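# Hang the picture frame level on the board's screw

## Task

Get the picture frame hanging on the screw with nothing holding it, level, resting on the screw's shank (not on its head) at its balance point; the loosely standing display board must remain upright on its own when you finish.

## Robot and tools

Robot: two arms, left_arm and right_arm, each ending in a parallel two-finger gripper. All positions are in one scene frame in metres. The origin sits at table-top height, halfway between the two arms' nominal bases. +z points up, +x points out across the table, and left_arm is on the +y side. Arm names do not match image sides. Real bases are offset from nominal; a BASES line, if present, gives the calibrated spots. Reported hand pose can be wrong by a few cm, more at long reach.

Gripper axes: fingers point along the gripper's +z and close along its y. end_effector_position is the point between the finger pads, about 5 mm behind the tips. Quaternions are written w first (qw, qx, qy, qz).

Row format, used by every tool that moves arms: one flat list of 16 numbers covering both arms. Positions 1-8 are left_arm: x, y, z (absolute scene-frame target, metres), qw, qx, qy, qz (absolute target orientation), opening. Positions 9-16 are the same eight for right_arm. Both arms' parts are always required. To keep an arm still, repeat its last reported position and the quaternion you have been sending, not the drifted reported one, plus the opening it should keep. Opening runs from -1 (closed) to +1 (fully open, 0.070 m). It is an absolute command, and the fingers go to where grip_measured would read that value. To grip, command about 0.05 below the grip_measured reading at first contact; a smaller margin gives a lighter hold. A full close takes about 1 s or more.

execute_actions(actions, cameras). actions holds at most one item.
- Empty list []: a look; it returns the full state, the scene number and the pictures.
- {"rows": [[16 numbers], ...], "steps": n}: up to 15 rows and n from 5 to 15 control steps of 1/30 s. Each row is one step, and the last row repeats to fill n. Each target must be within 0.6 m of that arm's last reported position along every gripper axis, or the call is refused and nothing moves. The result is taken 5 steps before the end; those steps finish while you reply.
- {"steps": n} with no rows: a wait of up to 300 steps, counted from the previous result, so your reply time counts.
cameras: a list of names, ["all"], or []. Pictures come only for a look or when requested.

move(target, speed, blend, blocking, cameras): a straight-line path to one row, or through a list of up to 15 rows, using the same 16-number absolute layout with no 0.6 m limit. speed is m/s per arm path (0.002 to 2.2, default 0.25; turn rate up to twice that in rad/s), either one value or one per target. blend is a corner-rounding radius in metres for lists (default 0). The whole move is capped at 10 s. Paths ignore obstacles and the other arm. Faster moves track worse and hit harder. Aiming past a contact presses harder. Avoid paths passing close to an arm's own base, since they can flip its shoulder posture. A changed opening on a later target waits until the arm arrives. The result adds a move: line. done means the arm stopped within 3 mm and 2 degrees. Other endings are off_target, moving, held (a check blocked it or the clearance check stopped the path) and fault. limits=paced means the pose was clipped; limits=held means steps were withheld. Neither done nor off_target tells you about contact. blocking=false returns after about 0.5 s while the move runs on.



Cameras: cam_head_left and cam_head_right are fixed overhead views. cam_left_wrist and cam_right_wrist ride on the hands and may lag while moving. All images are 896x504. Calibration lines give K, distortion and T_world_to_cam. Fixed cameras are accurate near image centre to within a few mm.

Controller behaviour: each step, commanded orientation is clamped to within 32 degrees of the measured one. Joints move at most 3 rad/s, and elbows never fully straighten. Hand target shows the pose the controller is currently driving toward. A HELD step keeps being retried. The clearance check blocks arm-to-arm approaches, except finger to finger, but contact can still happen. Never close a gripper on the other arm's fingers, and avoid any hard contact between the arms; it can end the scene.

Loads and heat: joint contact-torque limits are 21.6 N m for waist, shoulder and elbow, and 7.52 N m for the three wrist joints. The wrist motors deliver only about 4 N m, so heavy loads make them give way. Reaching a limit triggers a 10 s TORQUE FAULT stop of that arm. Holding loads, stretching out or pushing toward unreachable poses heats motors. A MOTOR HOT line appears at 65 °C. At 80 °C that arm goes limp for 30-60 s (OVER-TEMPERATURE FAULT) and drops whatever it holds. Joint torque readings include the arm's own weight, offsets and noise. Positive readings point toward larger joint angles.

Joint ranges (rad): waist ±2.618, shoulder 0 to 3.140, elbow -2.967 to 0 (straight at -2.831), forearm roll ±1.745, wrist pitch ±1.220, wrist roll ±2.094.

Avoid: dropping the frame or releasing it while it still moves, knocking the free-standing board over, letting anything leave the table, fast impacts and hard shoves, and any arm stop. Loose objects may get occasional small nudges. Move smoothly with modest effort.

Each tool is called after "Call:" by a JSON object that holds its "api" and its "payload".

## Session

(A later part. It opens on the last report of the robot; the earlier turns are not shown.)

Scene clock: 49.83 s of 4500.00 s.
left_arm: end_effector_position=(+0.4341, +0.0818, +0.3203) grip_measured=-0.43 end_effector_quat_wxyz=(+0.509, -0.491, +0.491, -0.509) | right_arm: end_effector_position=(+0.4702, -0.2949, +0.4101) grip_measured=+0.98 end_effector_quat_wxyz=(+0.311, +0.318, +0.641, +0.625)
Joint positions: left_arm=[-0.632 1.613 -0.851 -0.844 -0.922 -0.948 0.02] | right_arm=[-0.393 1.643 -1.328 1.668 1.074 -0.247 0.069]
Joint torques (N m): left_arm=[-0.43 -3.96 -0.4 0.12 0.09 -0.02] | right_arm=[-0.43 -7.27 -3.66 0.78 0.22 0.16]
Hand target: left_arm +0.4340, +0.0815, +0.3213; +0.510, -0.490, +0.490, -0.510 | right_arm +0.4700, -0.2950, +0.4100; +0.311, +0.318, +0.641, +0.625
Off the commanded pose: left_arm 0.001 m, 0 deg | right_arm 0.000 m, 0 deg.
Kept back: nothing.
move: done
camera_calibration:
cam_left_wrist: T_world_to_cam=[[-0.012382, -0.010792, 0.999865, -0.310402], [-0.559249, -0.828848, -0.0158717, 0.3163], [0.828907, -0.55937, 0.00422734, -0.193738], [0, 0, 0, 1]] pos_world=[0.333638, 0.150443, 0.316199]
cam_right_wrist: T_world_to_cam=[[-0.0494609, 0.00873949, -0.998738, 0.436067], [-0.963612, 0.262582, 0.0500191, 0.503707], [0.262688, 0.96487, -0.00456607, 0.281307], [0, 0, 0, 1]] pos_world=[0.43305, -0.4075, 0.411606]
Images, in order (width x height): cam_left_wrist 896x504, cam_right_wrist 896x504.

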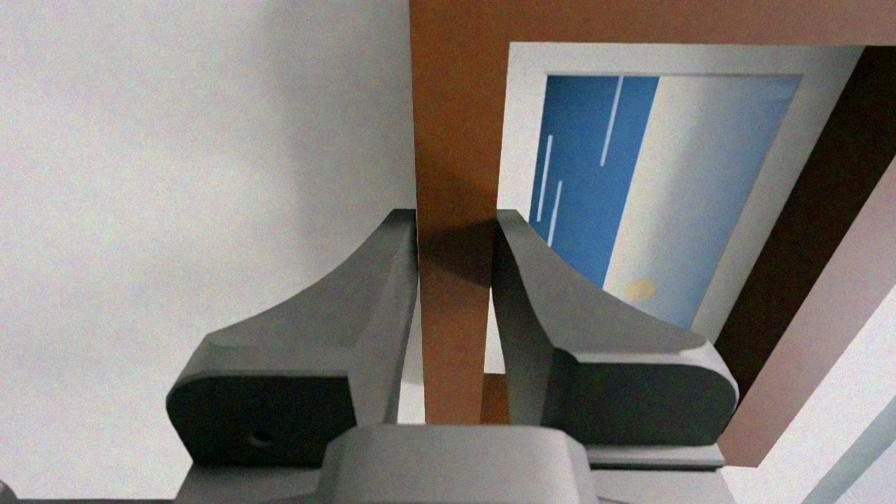

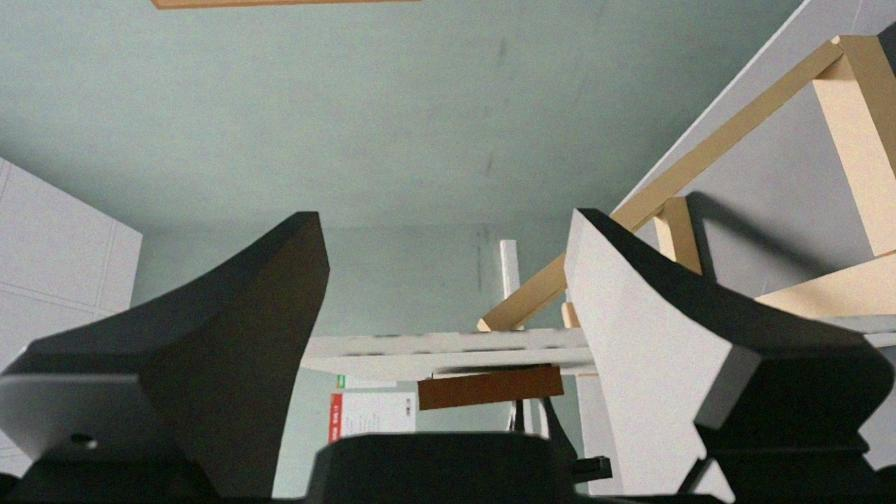

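Call:
{"api": "move", "payload": {"target": [[0.434,0.0818,0.3205,0.5095,-0.4903,0.4903,-0.5095,-0.40,0.47,-0.295,0.41,0.311,0.318,0.641,0.625,0.98],[0.434,0.0818,0.3205,0.5095,-0.4903,0.4903,-0.5095,-0.33,0.47,-0.295,0.41,0.311,0.318,0.641,0.625,0.98]], "speed": 0.02}}

Call:
{"api": "zoom_image", "payload": {"camera": "cam_right_wrist", "region": [412, 365, 452, 390]}}

Call:
{"api": "zoom_image", "payload": {"camera": "cam_head_left", "region": [355, 20, 475, 110]}}

Call:
{"api": "zoom_image", "payload": {"camera": "cam_head_right", "region": [345, 20, 465, 110]}}

Scene clock: 51.40 s of 4500.00 s.
left_arm: end_effector_position=(+0.4340, +0.0816, +0.3197) grip_measured=-0.33 end_effector_quat_wxyz=(+0.509, -0.490, +0.491, -0.509) | right_arm: end_effector_position=(+0.4702, -0.2949, +0.4101) grip_measured=+0.98 end_effector_quat_wxyz=(+0.311, +0.318, +0.641, +0.625)
Joint positions: left_arm=[-0.632 1.615 -0.849 -0.84 -0.924 -0.951 0.023] | right_arm=[-0.393 1.643 -1.328 1.668 1.074 -0.247 0.069]
Joint torques (N m): left_arm=[-0.02 -5.66 -2.69 0.28 -1.02 -0.12] | right_arm=[-0.49 -7.26 -3.67 0.78 0.21 0.15]
Hand target: left_arm +0.4340, +0.0818, +0.3205; +0.510, -0.490, +0.490, -0.510 | right_arm +0.4700, -0.2950, +0.4100; +0.311, +0.318, +0.641, +0.625
Off the commanded pose: left_arm 0.001 m, 0 deg | right_arm 0.000 m, 0 deg.
Kept back: nothing.
move: done
camera_calibration:
cam_left_wrist: T_world_to_cam=[[-0.0130897, -0.0121201, 0.999841, -0.30946], [-0.560344, -0.828078, -0.0173738, 0.316876], [0.828157, -0.560482, 0.00404786, -0.193235], [0, 0, 0, 1]] pos_world=[0.333537, 0.150343, 0.315698]
cam_right_wrist: T_world_to_cam=[[-0.0494609, 0.00873949, -0.998738, 0.436067], [-0.963612, 0.262582, 0.0500191, 0.503707], [0.262688, 0.96487, -0.00456607, 0.281307], [0, 0, 0, 1]] pos_world=[0.43305, -0.4075, 0.411606]

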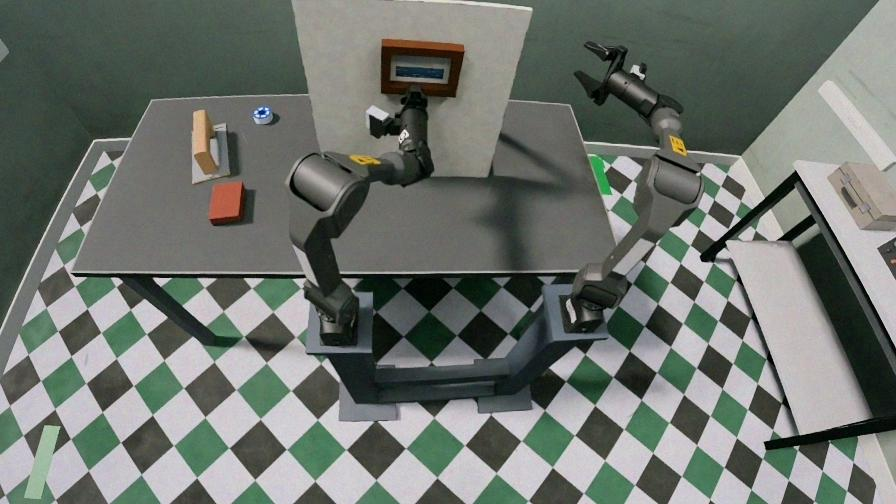

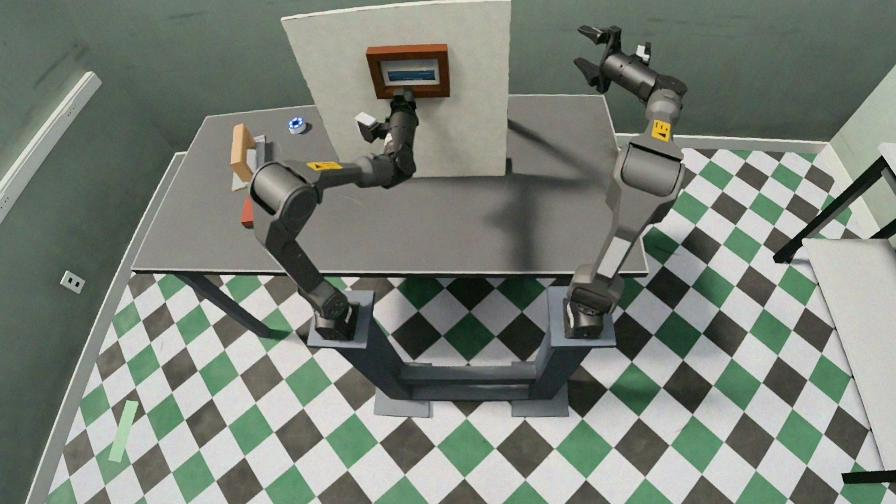

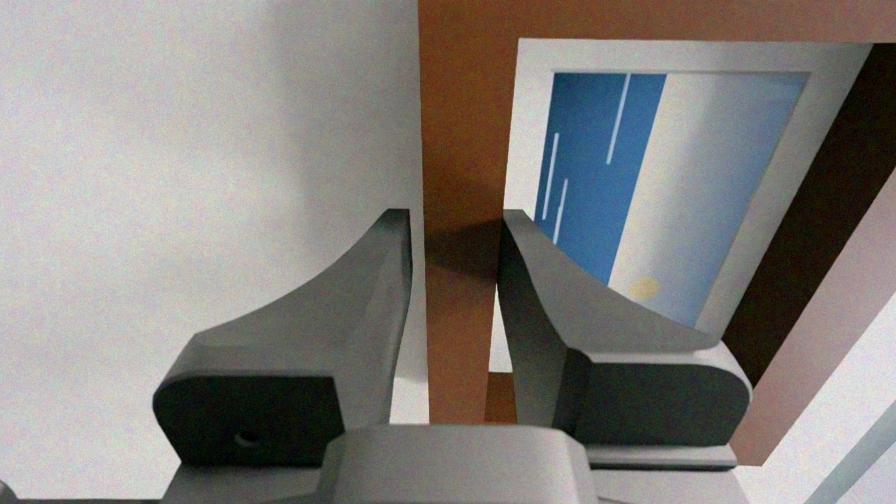

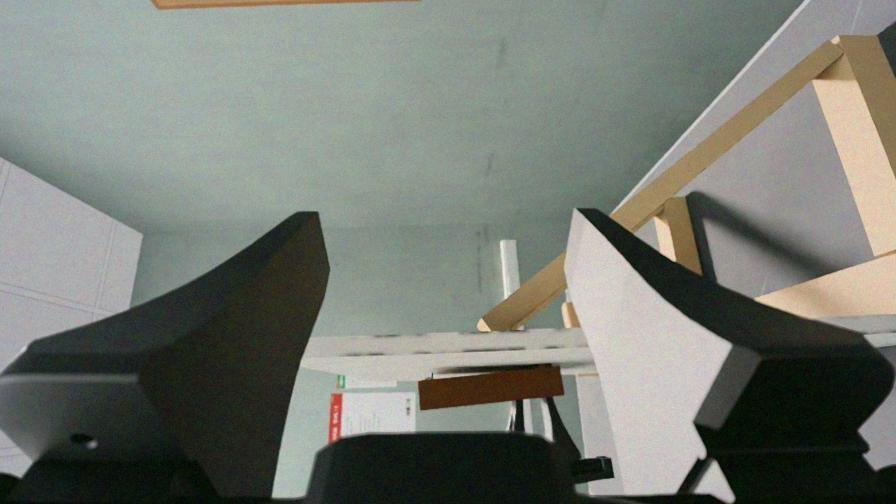

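Scaled by 12.600 from the camera's 896x504 image, which has a finer 1280x720 frame.

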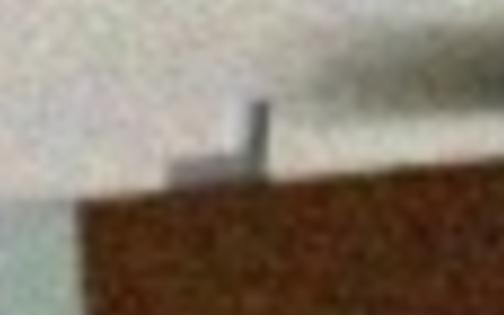

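Scaled by 4.200 from the camera's 896x504 image, which has a finer 1280x720 frame.

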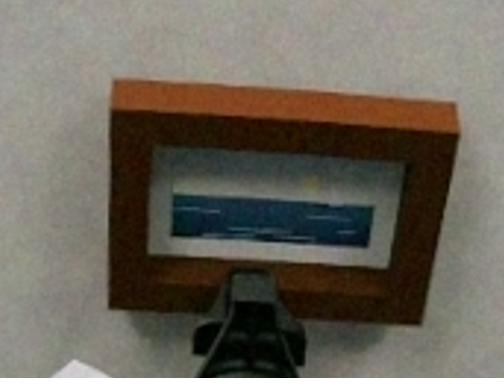

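Scaled by 4.200 from the camera's 896x504 image, which has a finer 1280x720 frame.

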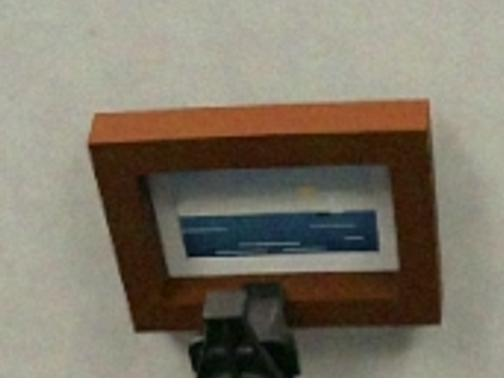

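Call:
{"api": "move", "payload": {"target": [[0.434,0.0818,0.3215,0.5095,-0.4903,0.4903,-0.5095,-0.25,0.47,-0.295,0.41,0.311,0.318,0.641,0.625,0.98],[0.434,0.0818,0.3215,0.5095,-0.4903,0.4903,-0.5095,-0.05,0.47,-0.295,0.41,0.311,0.318,0.641,0.625,0.98]], "speed": 0.02, "cameras": ["cam_left_wrist","cam_head_left","cam_head_right","cam_right_wrist"]}}

Call:
{"api": "zoom_image", "payload": {"camera": "cam_head_left", "region": [355, 20, 475, 110]}}

Call:
{"api": "zoom_image", "payload": {"camera": "cam_head_right", "region": [345, 20, 465, 110]}}

Call:
{"api": "zoom_image", "payload": {"camera": "cam_right_wrist", "region": [412, 365, 452, 390]}}

Scene clock: 53.10 s of 4500.00 s.
left_arm: end_effector_position=(+0.4340, +0.0816, +0.3214) grip_measured=-0.05 end_effector_quat_wxyz=(+0.509, -0.490, +0.490, -0.510) | right_arm: end_effector_position=(+0.4702, -0.2949, +0.4101) grip_measured=+0.98 end_effector_quat_wxyz=(+0.311, +0.318, +0.641, +0.625)
Joint positions: left_arm=[-0.632 1.612 -0.851 -0.842 -0.922 -0.948 0.033] | right_arm=[-0.393 1.643 -1.328 1.668 1.074 -0.247 0.069]
Joint torques (N m): left_arm=[0.56 -6.95 -3 0.32 -0.96 0.09] | right_arm=[-0.46 -7.21 -3.69 0.77 0.2 0.15]
Hand target: left_arm +0.4340, +0.0818, +0.3215; +0.510, -0.490, +0.490, -0.510 | right_arm +0.4700, -0.2950, +0.4100; +0.311, +0.318, +0.641, +0.625
Off the commanded pose: left_arm 0.000 m, 0 deg | right_arm 0.000 m, 0 deg.
Kept back: nothing.
move: done
camera_calibration:
cam_left_wrist: T_world_to_cam=[[-0.0151139, -0.0108344, 0.999827, -0.310375], [-0.560124, -0.828225, -0.017442, 0.316871], [0.828271, -0.56029, 0.00644914, -0.194069], [0, 0, 0, 1]] pos_world=[0.333538, 0.150343, 0.3171]
cam_right_wrist: T_world_to_cam=[[-0.0494609, 0.00873949, -0.998738, 0.436067], [-0.963612, 0.262582, 0.0500191, 0.503707], [0.262688, 0.96487, -0.00456607, 0.281307], [0, 0, 0, 1]] pos_world=[0.43305, -0.4075, 0.411606]

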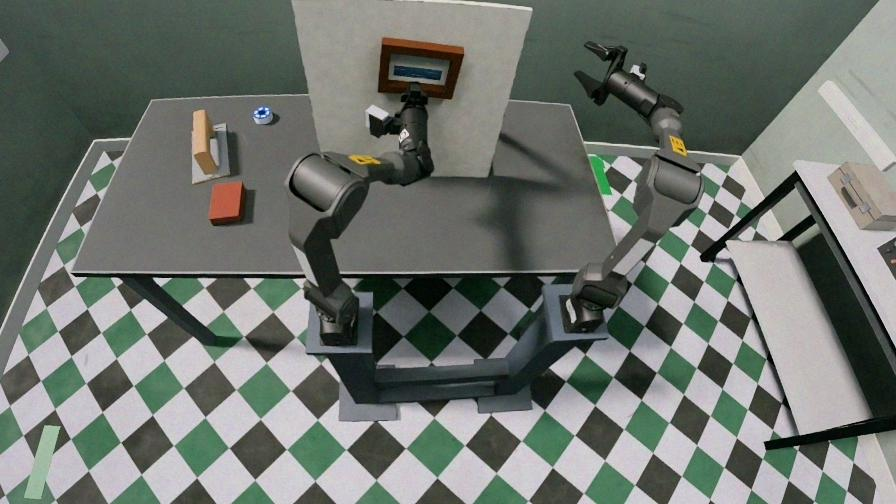

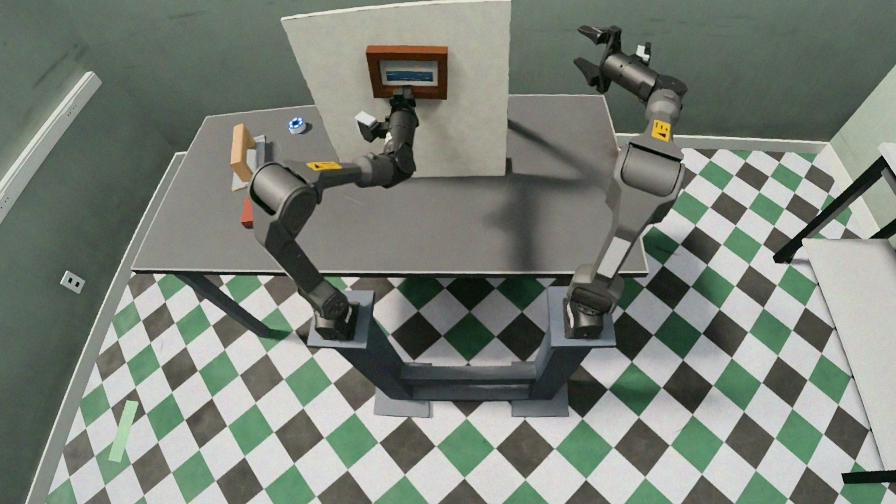

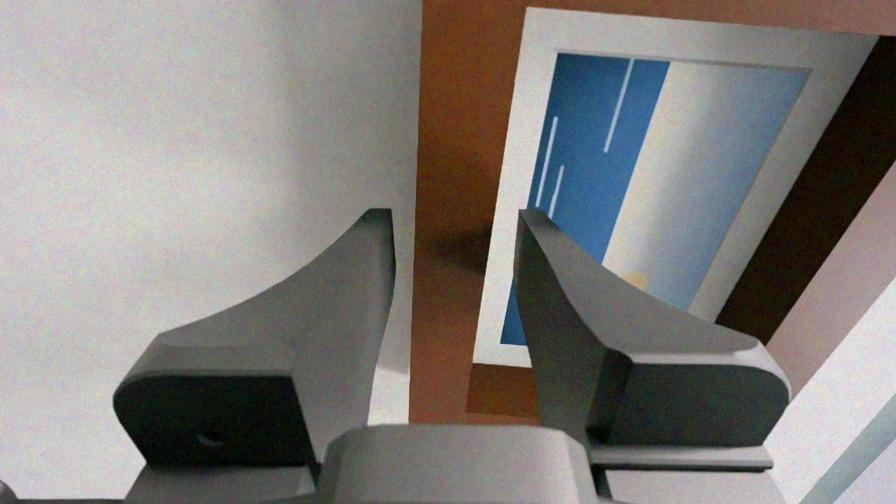

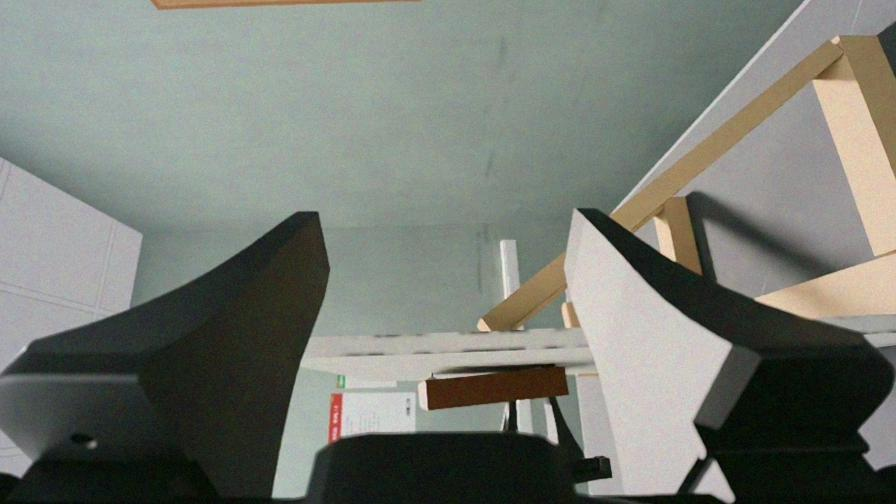

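Scaled by 4.200 from the camera's 896x504 image, which has a finer 1280x720 frame.

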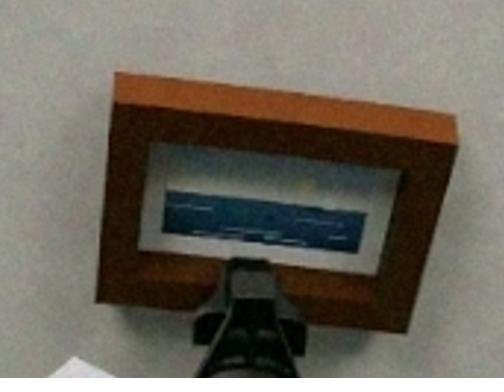

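Scaled by 4.200 from the camera's 896x504 image, which has a finer 1280x720 frame.

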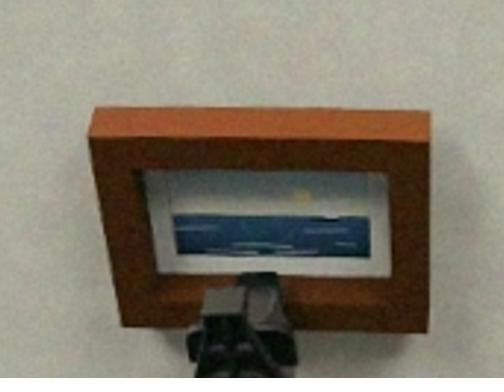

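Scaled by 12.600 from the camera's 896x504 image, which has a finer 1280x720 frame.

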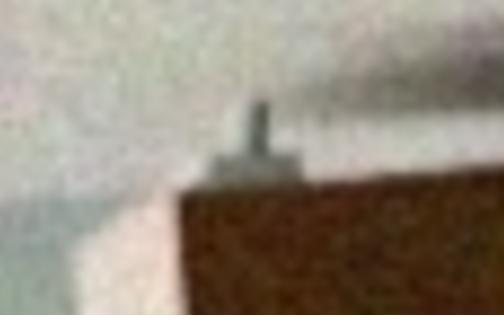

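Call:
{"api": "move", "payload": {"target": [[0.434,0.0818,0.3215,0.5095,-0.4903,0.4903,-0.5095,0.1,0.47,-0.295,0.41,0.311,0.318,0.641,0.625,0.98],[0.434,0.0818,0.3215,0.5095,-0.4903,0.4903,-0.5095,0.5,0.47,-0.295,0.41,0.311,0.318,0.641,0.625,0.98]], "speed": 0.02, "cameras": ["cam_left_wrist","cam_head_left","cam_head_right","cam_right_wrist"]}}

Call:
{"api": "zoom_image", "payload": {"camera": "cam_head_left", "region": [355, 20, 475, 110]}}

Call:
{"api": "zoom_image", "payload": {"camera": "cam_head_right", "region": [345, 20, 465, 110]}}

Scene clock: 55.37 s of 4500.00 s.
left_arm: end_effector_position=(+0.4340, +0.0816, +0.3214) grip_measured=+0.50 end_effector_quat_wxyz=(+0.509, -0.490, +0.490, -0.510) | right_arm: end_effector_position=(+0.4702, -0.2949, +0.4101) grip_measured=+0.98 end_effector_quat_wxyz=(+0.311, +0.318, +0.641, +0.625)
Joint positions: left_arm=[-0.632 1.612 -0.851 -0.842 -0.922 -0.948 0.052] | right_arm=[-0.393 1.643 -1.328 1.668 1.074 -0.247 0.069]
Joint torques (N m): left_arm=[0.56 -7.19 -2.94 0.33 -0.98 0.07] | right_arm=[-0.45 -7.2 -3.7 0.77 0.19 0.15]
Hand target: left_arm +0.4340, +0.0818, +0.3215; +0.510, -0.490, +0.490, -0.510 | right_arm +0.4700, -0.2950, +0.4100; +0.311, +0.318, +0.641, +0.625
Off the commanded pose: left_arm 0.000 m, 0 deg | right_arm 0.000 m, 0 deg.
Kept back: nothing.
move: done
camera_calibration:
cam_left_wrist: T_world_to_cam=[[-0.0151139, -0.0108344, 0.999827, -0.310375], [-0.560124, -0.828225, -0.017442, 0.316871], [0.828271, -0.56029, 0.00644914, -0.194069], [0, 0, 0, 1]] pos_world=[0.333538, 0.150343, 0.3171]
cam_right_wrist: T_world_to_cam=[[-0.0494609, 0.00873949, -0.998738, 0.436067], [-0.963612, 0.262582, 0.0500191, 0.503707], [0.262688, 0.96487, -0.00456607, 0.281307], [0, 0, 0, 1]] pos_world=[0.43305, -0.4075, 0.411606]

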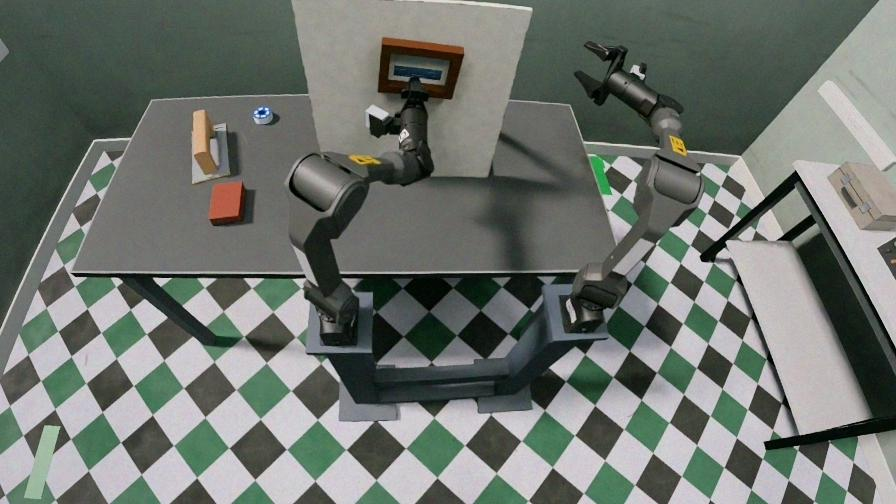

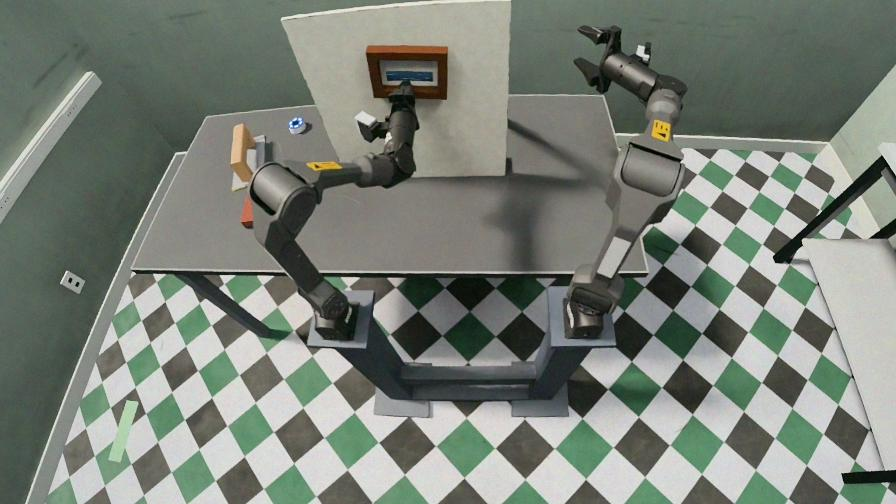

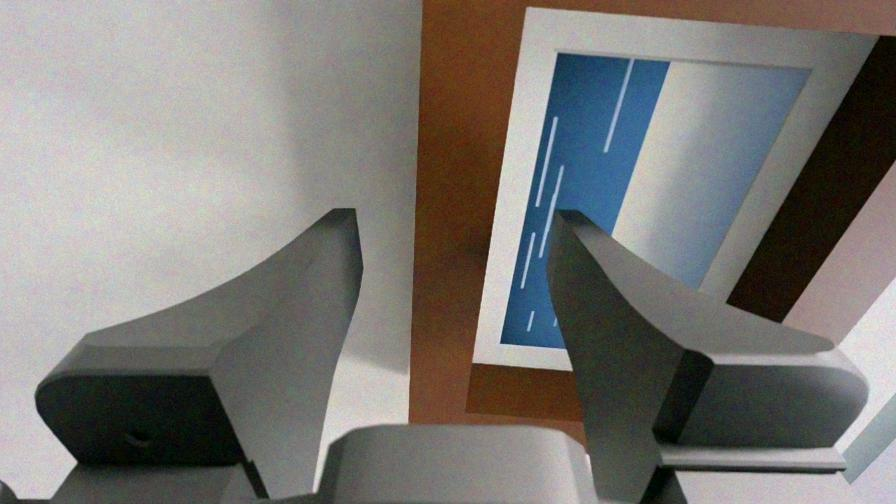

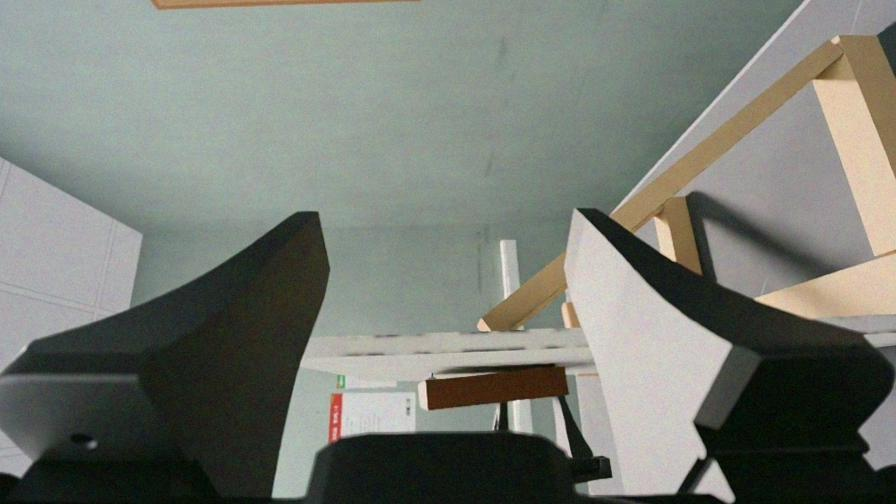

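Scaled by 4.200 from the camera's 896x504 image, which has a finer 1280x720 frame.

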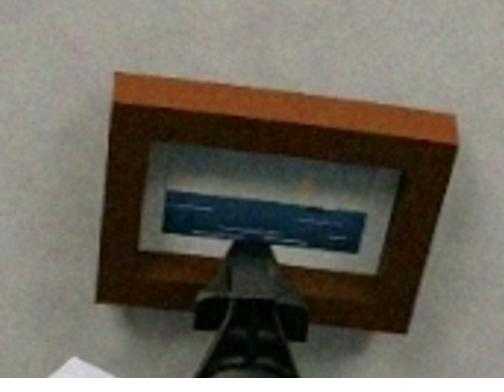

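Scaled by 4.200 from the camera's 896x504 image, which has a finer 1280x720 frame.

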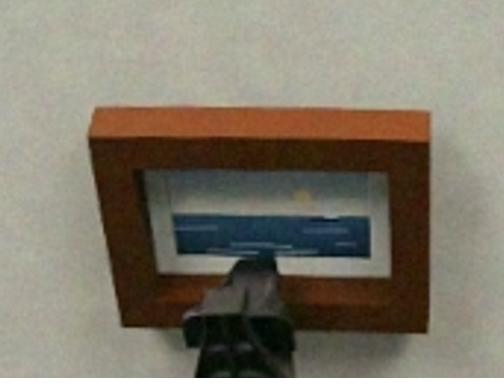

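Call:
{"api": "move", "payload": {"target": [[0.434,0.0816,0.3218,0.53,-0.4698,0.5074,-0.4908,0.5,0.47,-0.295,0.41,0.311,0.318,0.641,0.625,0.98],[0.434,0.0816,0.3218,0.53,-0.4698,0.5074,-0.4908,-0.34,0.47,-0.295,0.41,0.311,0.318,0.641,0.625,0.98]], "speed": 0.04, "cameras": ["cam_left_wrist"]}}

Scene clock: 58.97 s of 4500.00 s.
left_arm: end_effector_position=(+0.4340, +0.0817, +0.3220) grip_measured=-0.34 end_effector_quat_wxyz=(+0.530, -0.470, +0.507, -0.491) | right_arm: end_effector_position=(+0.4702, -0.2949, +0.4101) grip_measured=+0.98 end_effector_quat_wxyz=(+0.311, +0.318, +0.641, +0.625)
Joint positions: left_arm=[-0.632 1.614 -0.851 -0.837 -0.929 -0.876 0.023] | right_arm=[-0.393 1.643 -1.328 1.668 1.074 -0.247 0.069]
Joint torques (N m): left_arm=[-0.73 -5.24 -2.06 0.54 -1.25 -0.11] | right_arm=[-0.43 -7.19 -3.67 0.78 0.17 0.15]
Hand target: left_arm +0.4340, +0.0816, +0.3218; +0.530, -0.470, +0.507, -0.491 | right_arm +0.4700, -0.2950, +0.4100; +0.311, +0.318, +0.641, +0.625
Off the commanded pose: left_arm 0.000 m, 0 deg | right_arm 0.000 m, 0 deg.
Kept back: nothing.
move: done
camera_calibration:
cam_left_wrist: T_world_to_cam=[[-0.0202581, -0.0876356, 0.995947, -0.301125], [-0.556603, -0.826516, -0.0840486, 0.336742], [0.830531, -0.55605, -0.0320347, -0.183028], [0, 0, 0, 1]] pos_world=[0.333342, 0.150161, 0.322344]
Images, in order (width x height): cam_left_wrist 896x504.

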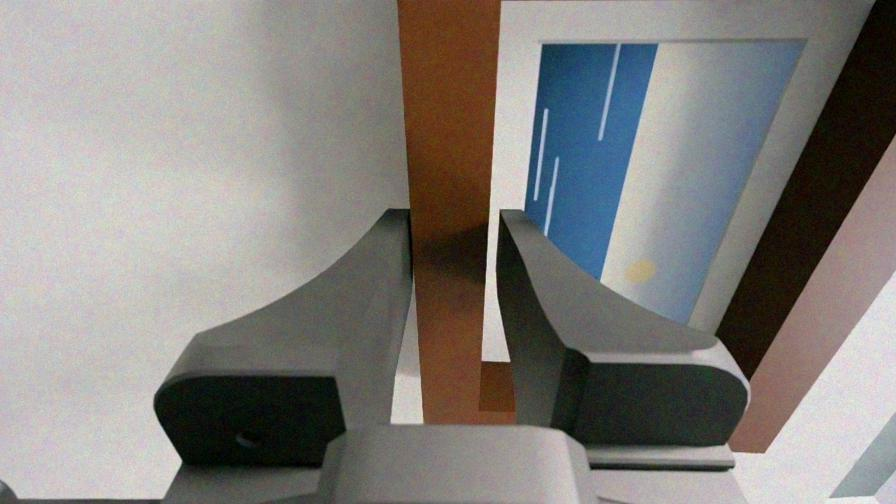

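Call:
{"api": "move", "payload": {"target": [[0.434,0.0816,0.3210,0.53,-0.4698,0.5074,-0.4908,-0.34,0.47,-0.295,0.41,0.311,0.318,0.641,0.625,0.98],[0.434,0.0816,0.3210,0.53,-0.4698,0.5074,-0.4908,-0.46,0.47,-0.295,0.41,0.311,0.318,0.641,0.625,0.98],[0.434,0.0816,0.3210,0.53,-0.4698,0.5074,-0.4908,-0.52,0.47,-0.295,0.41,0.311,0.318,0.641,0.625,0.98]], "speed": 0.03, "cameras": ["cam_left_wrist"]}}

Scene clock: 60.97 s of 4500.00 s.
left_arm: end_effector_position=(+0.4340, +0.0817, +0.3210) grip_measured=-0.46 end_effector_quat_wxyz=(+0.530, -0.470, +0.507, -0.491) | right_arm: end_effector_position=(+0.4702, -0.2949, +0.4101) grip_measured=+0.98 end_effector_quat_wxyz=(+0.311, +0.318, +0.641, +0.625)
Joint positions: left_arm=[-0.632 1.616 -0.849 -0.835 -0.931 -0.879 0.019] | right_arm=[-0.393 1.643 -1.328 1.668 1.074 -0.247 0.069]
Joint torques (N m): left_arm=[-0.73 -5.96 -2.98 0.59 -1.19 0.05] | right_arm=[-0.46 -7.22 -3.66 0.78 0.15 0.15]
Hand target: left_arm +0.4340, +0.0816, +0.3210; +0.530, -0.470, +0.507, -0.491 | right_arm +0.4700, -0.2950, +0.4100; +0.311, +0.318, +0.641, +0.625
Off the commanded pose: left_arm 0.000 m, 0 deg | right_arm 0.000 m, 0 deg.
Kept back: nothing.
move: done
camera_calibration:
cam_left_wrist: T_world_to_cam=[[-0.0197943, -0.0871076, 0.996002, -0.30048], [-0.556815, -0.826445, -0.0833445, 0.3365], [0.830401, -0.556239, -0.0321439, -0.182949], [0, 0, 0, 1]] pos_world=[0.333342, 0.150161, 0.321444]
Images, in order (width x height): cam_left_wrist 896x504.

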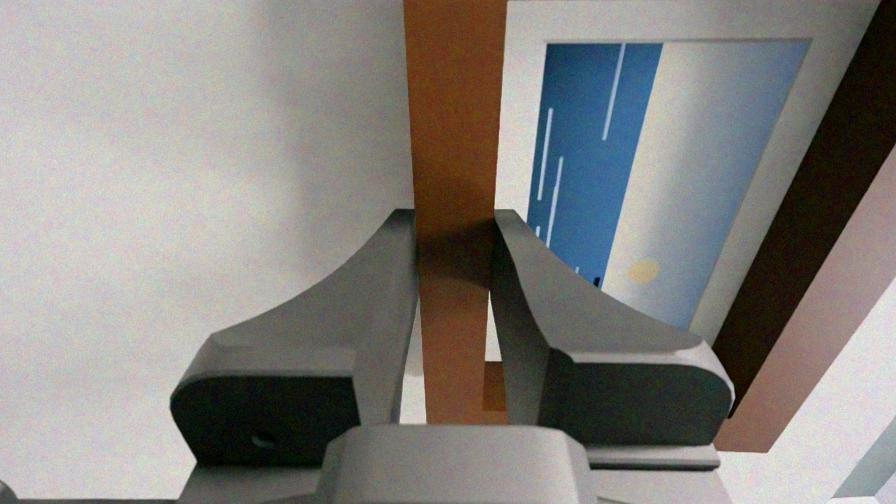

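Call:
{"api": "move", "payload": {"target": [[0.434,0.0812,0.3300,0.53,-0.4698,0.5074,-0.4908,-0.52,0.47,-0.295,0.41,0.311,0.318,0.641,0.625,0.98],[0.434,0.0813,0.3315,0.5095,-0.4903,0.4903,-0.5095,-0.52,0.47,-0.295,0.41,0.311,0.318,0.641,0.625,0.98]], "speed": 0.03, "cameras": ["cam_right_wrist","cam_head_left","cam_head_right"]}}

Call:
{"api": "zoom_image", "payload": {"camera": "cam_right_wrist", "region": [390, 350, 490, 420]}}

Call:
{"api": "zoom_image", "payload": {"camera": "cam_head_left", "region": [355, 20, 475, 110]}}

Call:
{"api": "zoom_image", "payload": {"camera": "cam_head_right", "region": [345, 20, 465, 110]}}

Scene clock: 63.27 s of 4500.00 s.
left_arm: end_effector_position=(+0.4339, +0.0810, +0.3313) grip_measured=-0.45 end_effector_quat_wxyz=(+0.509, -0.490, +0.491, -0.510) | right_arm: end_effector_position=(+0.4702, -0.2949, +0.4101) grip_measured=+0.98 end_effector_quat_wxyz=(+0.311, +0.318, +0.641, +0.625)
Joint positions: left_arm=[-0.634 1.592 -0.874 -0.868 -0.895 -0.906 0.019] | right_arm=[-0.393 1.643 -1.328 1.668 1.074 -0.247 0.069]
Joint torques (N m): left_arm=[2.34 -7.37 -4.28 0.29 -1.36 -0.09] | right_arm=[-0.46 -7.18 -3.71 0.79 0.14 0.15]
Hand target: left_arm +0.4340, +0.0813, +0.3315; +0.510, -0.490, +0.490, -0.510 | right_arm +0.4700, -0.2950, +0.4100; +0.311, +0.318, +0.641, +0.625
Off the commanded pose: left_arm 0.000 m, 0 deg | right_arm 0.000 m, 0 deg.
Kept back: nothing.
move: done
camera_calibration:
cam_right_wrist: T_world_to_cam=[[-0.0494609, 0.00873949, -0.998738, 0.436067], [-0.963612, 0.262582, 0.0500191, 0.503707], [0.262688, 0.96487, -0.00456607, 0.281307], [0, 0, 0, 1]] pos_world=[0.43305, -0.4075, 0.411606]
Images, in order (width x height): cam_head_left 896x504, cam_head_right 896x504, cam_right_wrist 896x504.

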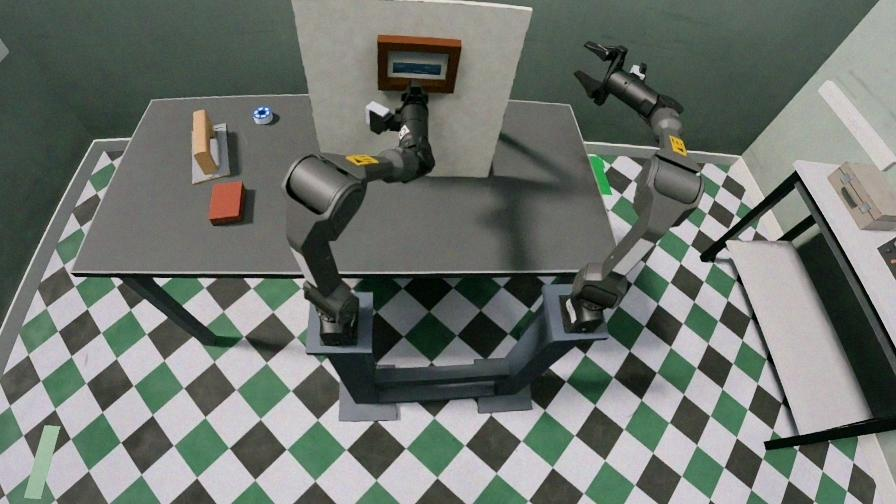

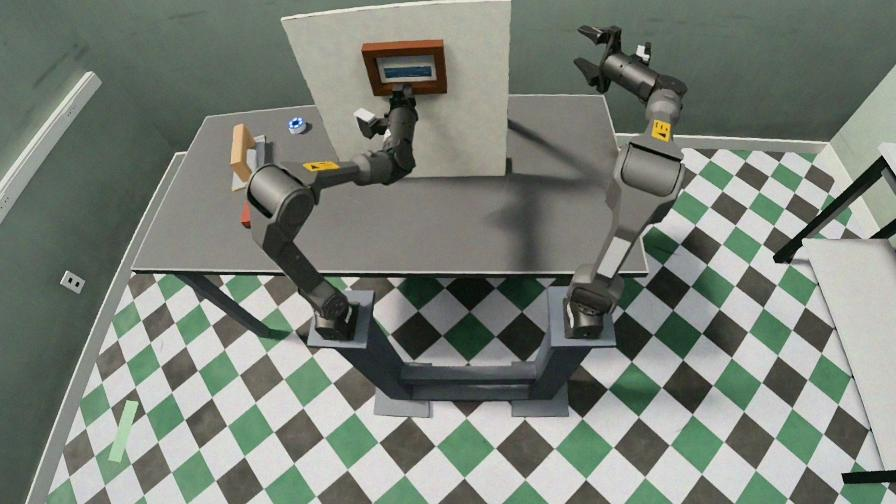

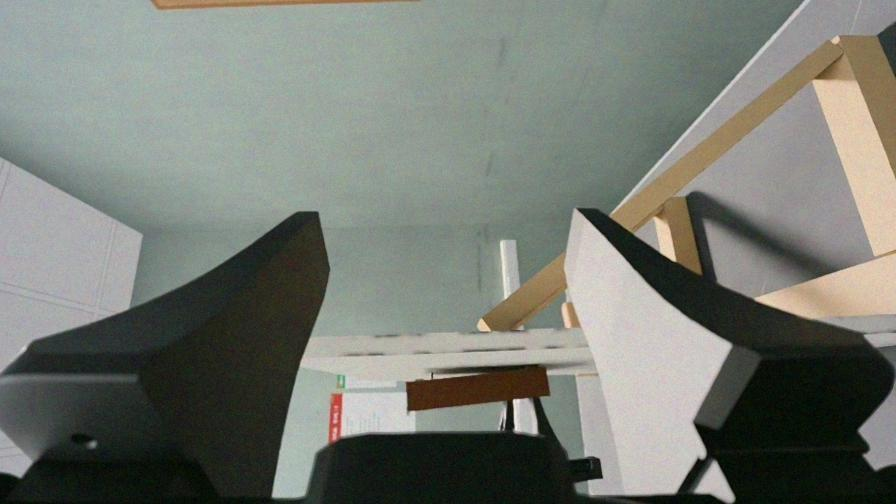

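Scaled by 5.040 from the camera's 896x504 image, which has a finer 1280x720 frame.

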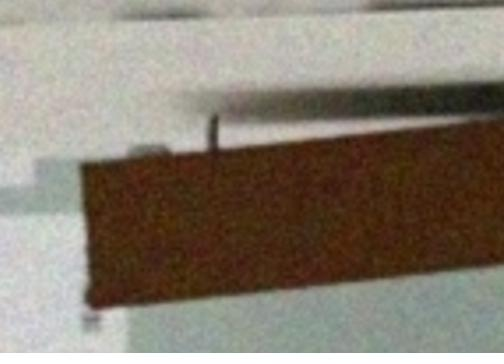

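Scaled by 4.200 from the camera's 896x504 image, which has a finer 1280x720 frame.

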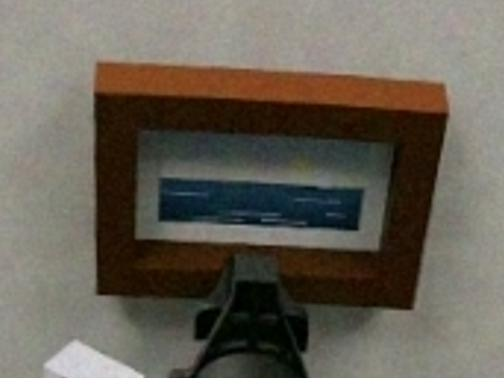

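Scaled by 4.200 from the camera's 896x504 image, which has a finer 1280x720 frame.

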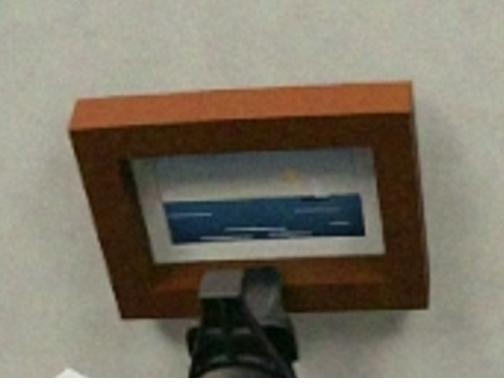

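Call:
{"api": "move", "payload": {"target": [[0.434,0.0813,0.3312,0.5069,-0.4930,0.4930,-0.5069,-0.52,0.47,-0.295,0.41,0.311,0.318,0.641,0.625,0.98],[0.434,0.0813,0.3260,0.5069,-0.4930,0.4930,-0.5069,-0.52,0.47,-0.295,0.41,0.311,0.318,0.641,0.625,0.98]], "speed": 0.025, "cameras": ["cam_right_wrist"]}}

Call:
{"api": "zoom_image", "payload": {"camera": "cam_right_wrist", "region": [412, 365, 452, 390]}}

Scene clock: 64.40 s of 4500.00 s.
left_arm: end_effector_position=(+0.4339, +0.0818, +0.3273) grip_measured=-0.45 end_effector_quat_wxyz=(+0.507, -0.493, +0.491, -0.508) | right_arm: end_effector_position=(+0.4702, -0.2949, +0.4101) grip_measured=+0.98 end_effector_quat_wxyz=(+0.311, +0.318, +0.641, +0.625)
Joint positions: left_arm=[-0.633 1.596 -0.868 -0.87 -0.896 -0.914 0.019] | right_arm=[-0.393 1.643 -1.328 1.668 1.074 -0.247 0.069]
Joint torques (N m): left_arm=[0.37 -5.16 -2.67 0.72 -1.16 0.11] | right_arm=[-0.45 -7.17 -3.68 0.79 0.13 0.15]
Hand target: left_arm +0.4340, +0.0813, +0.3260; +0.507, -0.493, +0.493, -0.507 | right_arm +0.4700, -0.2950, +0.4100; +0.311, +0.318, +0.641, +0.625
Off the commanded pose: left_arm 0.001 m, 0 deg | right_arm 0.000 m, 0 deg.
Kept back: nothing.
move: done
camera_calibration:
cam_right_wrist: T_world_to_cam=[[-0.0494609, 0.00873949, -0.998738, 0.436067], [-0.963612, 0.262582, 0.0500191, 0.503707], [0.262688, 0.96487, -0.00456607, 0.281307], [0, 0, 0, 1]] pos_world=[0.43305, -0.4075, 0.411606]
Images, in order (width x height): cam_right_wrist 896x504.

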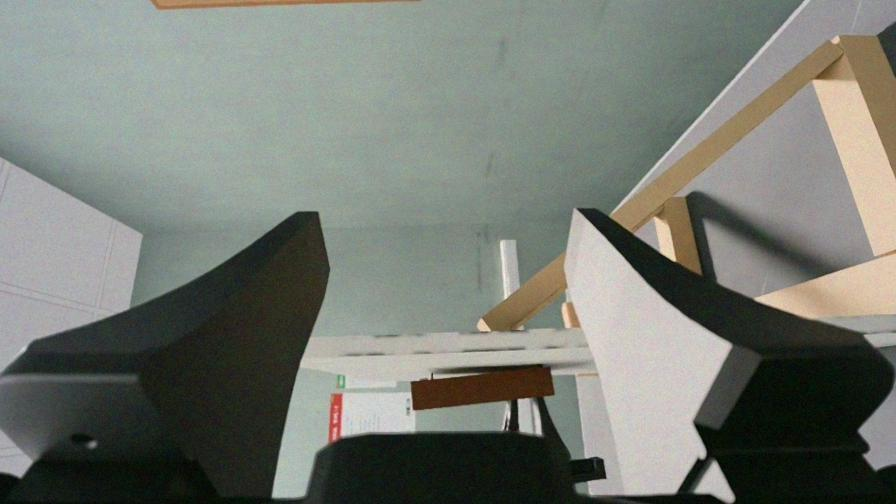

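Scaled by 12.600 from the camera's 896x504 image, which has a finer 1280x720 frame.

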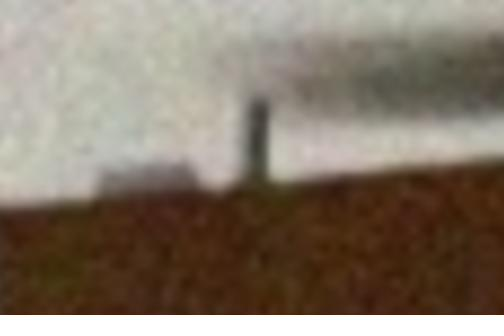

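Call:
{"api": "move", "payload": {"target": [0.4335,0.0813,0.3235,0.5069,-0.4930,0.4930,-0.5069,-0.52,0.47,-0.295,0.41,0.311,0.318,0.641,0.625,0.98], "speed": 0.025, "cameras": ["cam_right_wrist"]}}

Call:
{"api": "zoom_image", "payload": {"camera": "cam_right_wrist", "region": [412, 365, 452, 390]}}

Scene clock: 65.47 s of 4500.00 s.
left_arm: end_effector_position=(+0.4335, +0.0815, +0.3234) grip_measured=-0.45 end_effector_quat_wxyz=(+0.507, -0.493, +0.493, -0.507) | right_arm: end_effector_position=(+0.4702, -0.2949, +0.4101) grip_measured=+0.98 end_effector_quat_wxyz=(+0.311, +0.318, +0.641, +0.625)
Joint positions: left_arm=[-0.634 1.602 -0.86 -0.864 -0.902 -0.923 0.019] | right_arm=[-0.393 1.643 -1.328 1.668 1.074 -0.247 0.069]
Joint torques (N m): left_arm=[-0.28 -5.62 -2.99 0.67 -1.59 -0.12] | right_arm=[-0.48 -7.19 -3.69 0.79 0.13 0.15]
Hand target: left_arm +0.4335, +0.0813, +0.3235; +0.507, -0.493, +0.493, -0.507 | right_arm +0.4700, -0.2950, +0.4100; +0.311, +0.318, +0.641, +0.625
Off the commanded pose: left_arm 0.000 m, 0 deg | right_arm 0.000 m, 0 deg.
Kept back: nothing.
move: done
camera_calibration:
cam_right_wrist: T_world_to_cam=[[-0.0494609, 0.00873949, -0.998738, 0.436067], [-0.963612, 0.262582, 0.0500191, 0.503707], [0.262688, 0.96487, -0.00456607, 0.281307], [0, 0, 0, 1]] pos_world=[0.43305, -0.4075, 0.411606]
Images, in order (width x height): cam_right_wrist 896x504.

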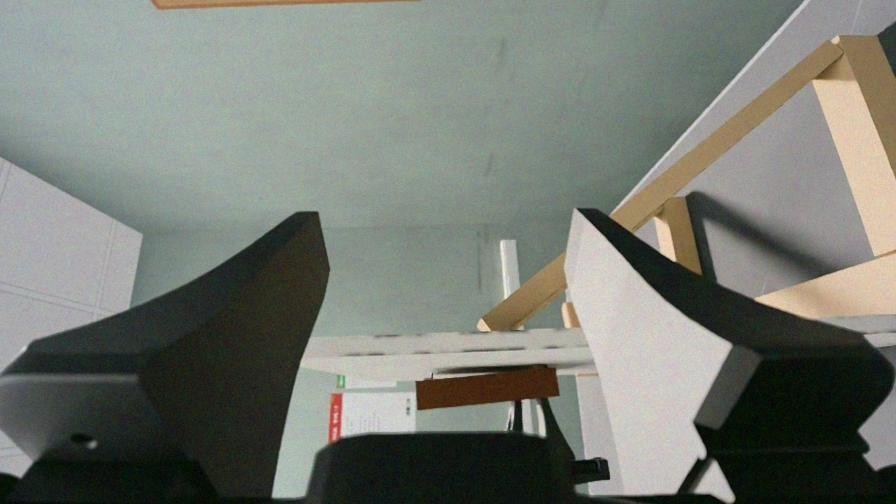

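Scaled by 12.600 from the camera's 896x504 image, which has a finer 1280x720 frame.

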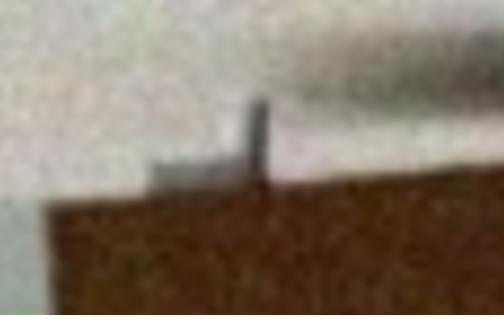

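Call:
{"api": "move", "payload": {"target": [0.4335,0.0814,0.3212,0.5069,-0.4930,0.4930,-0.5069,-0.52,0.47,-0.295,0.41,0.311,0.318,0.641,0.625,0.98], "speed": 0.02, "cameras": ["cam_right_wrist"]}}

Call:
{"api": "zoom_image", "payload": {"camera": "cam_right_wrist", "region": [412, 365, 452, 390]}}

Scene clock: 66.40 s of 4500.00 s.
left_arm: end_effector_position=(+0.4335, +0.0815, +0.3223) grip_measured=-0.45 end_effector_quat_wxyz=(+0.507, -0.493, +0.492, -0.508) | right_arm: end_effector_position=(+0.4702, -0.2949, +0.4101) grip_measured=+0.98 end_effector_quat_wxyz=(+0.311, +0.318, +0.641, +0.625)
Joint positions: left_arm=[-0.634 1.606 -0.856 -0.857 -0.91 -0.933 0.019] | right_arm=[-0.393 1.643 -1.328 1.668 1.074 -0.247 0.069]
Joint torques (N m): left_arm=[0.49 -5.29 -1.96 0.27 -1.28 -0.17] | right_arm=[-0.44 -7.13 -3.71 0.79 0.12 0.14]
Hand target: left_arm +0.4335, +0.0814, +0.3212; +0.507, -0.493, +0.493, -0.507 | right_arm +0.4700, -0.2950, +0.4100; +0.311, +0.318, +0.641, +0.625
Off the commanded pose: left_arm 0.001 m, 0 deg | right_arm 0.000 m, 0 deg.
Kept back: nothing.
move: done
camera_calibration:
cam_right_wrist: T_world_to_cam=[[-0.0494609, 0.00873949, -0.998738, 0.436067], [-0.963612, 0.262582, 0.0500191, 0.503707], [0.262688, 0.96487, -0.00456607, 0.281307], [0, 0, 0, 1]] pos_world=[0.43305, -0.4075, 0.411606]
Images, in order (width x height): cam_right_wrist 896x504.

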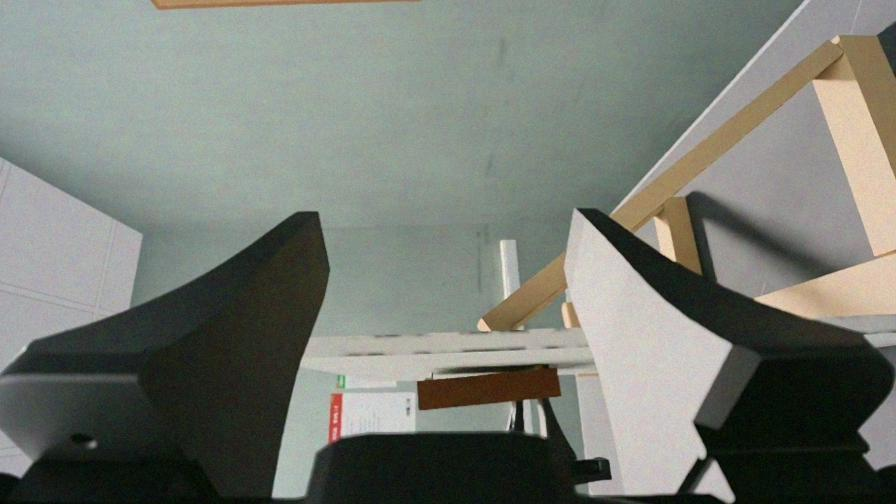

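Scaled by 12.600 from the camera's 896x504 image, which has a finer 1280x720 frame.

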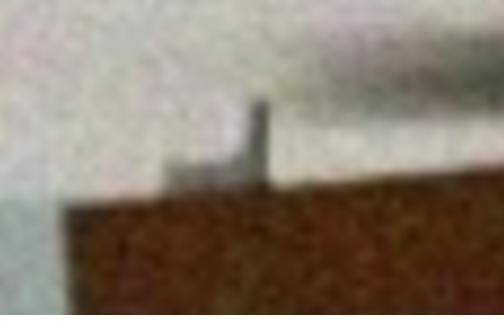

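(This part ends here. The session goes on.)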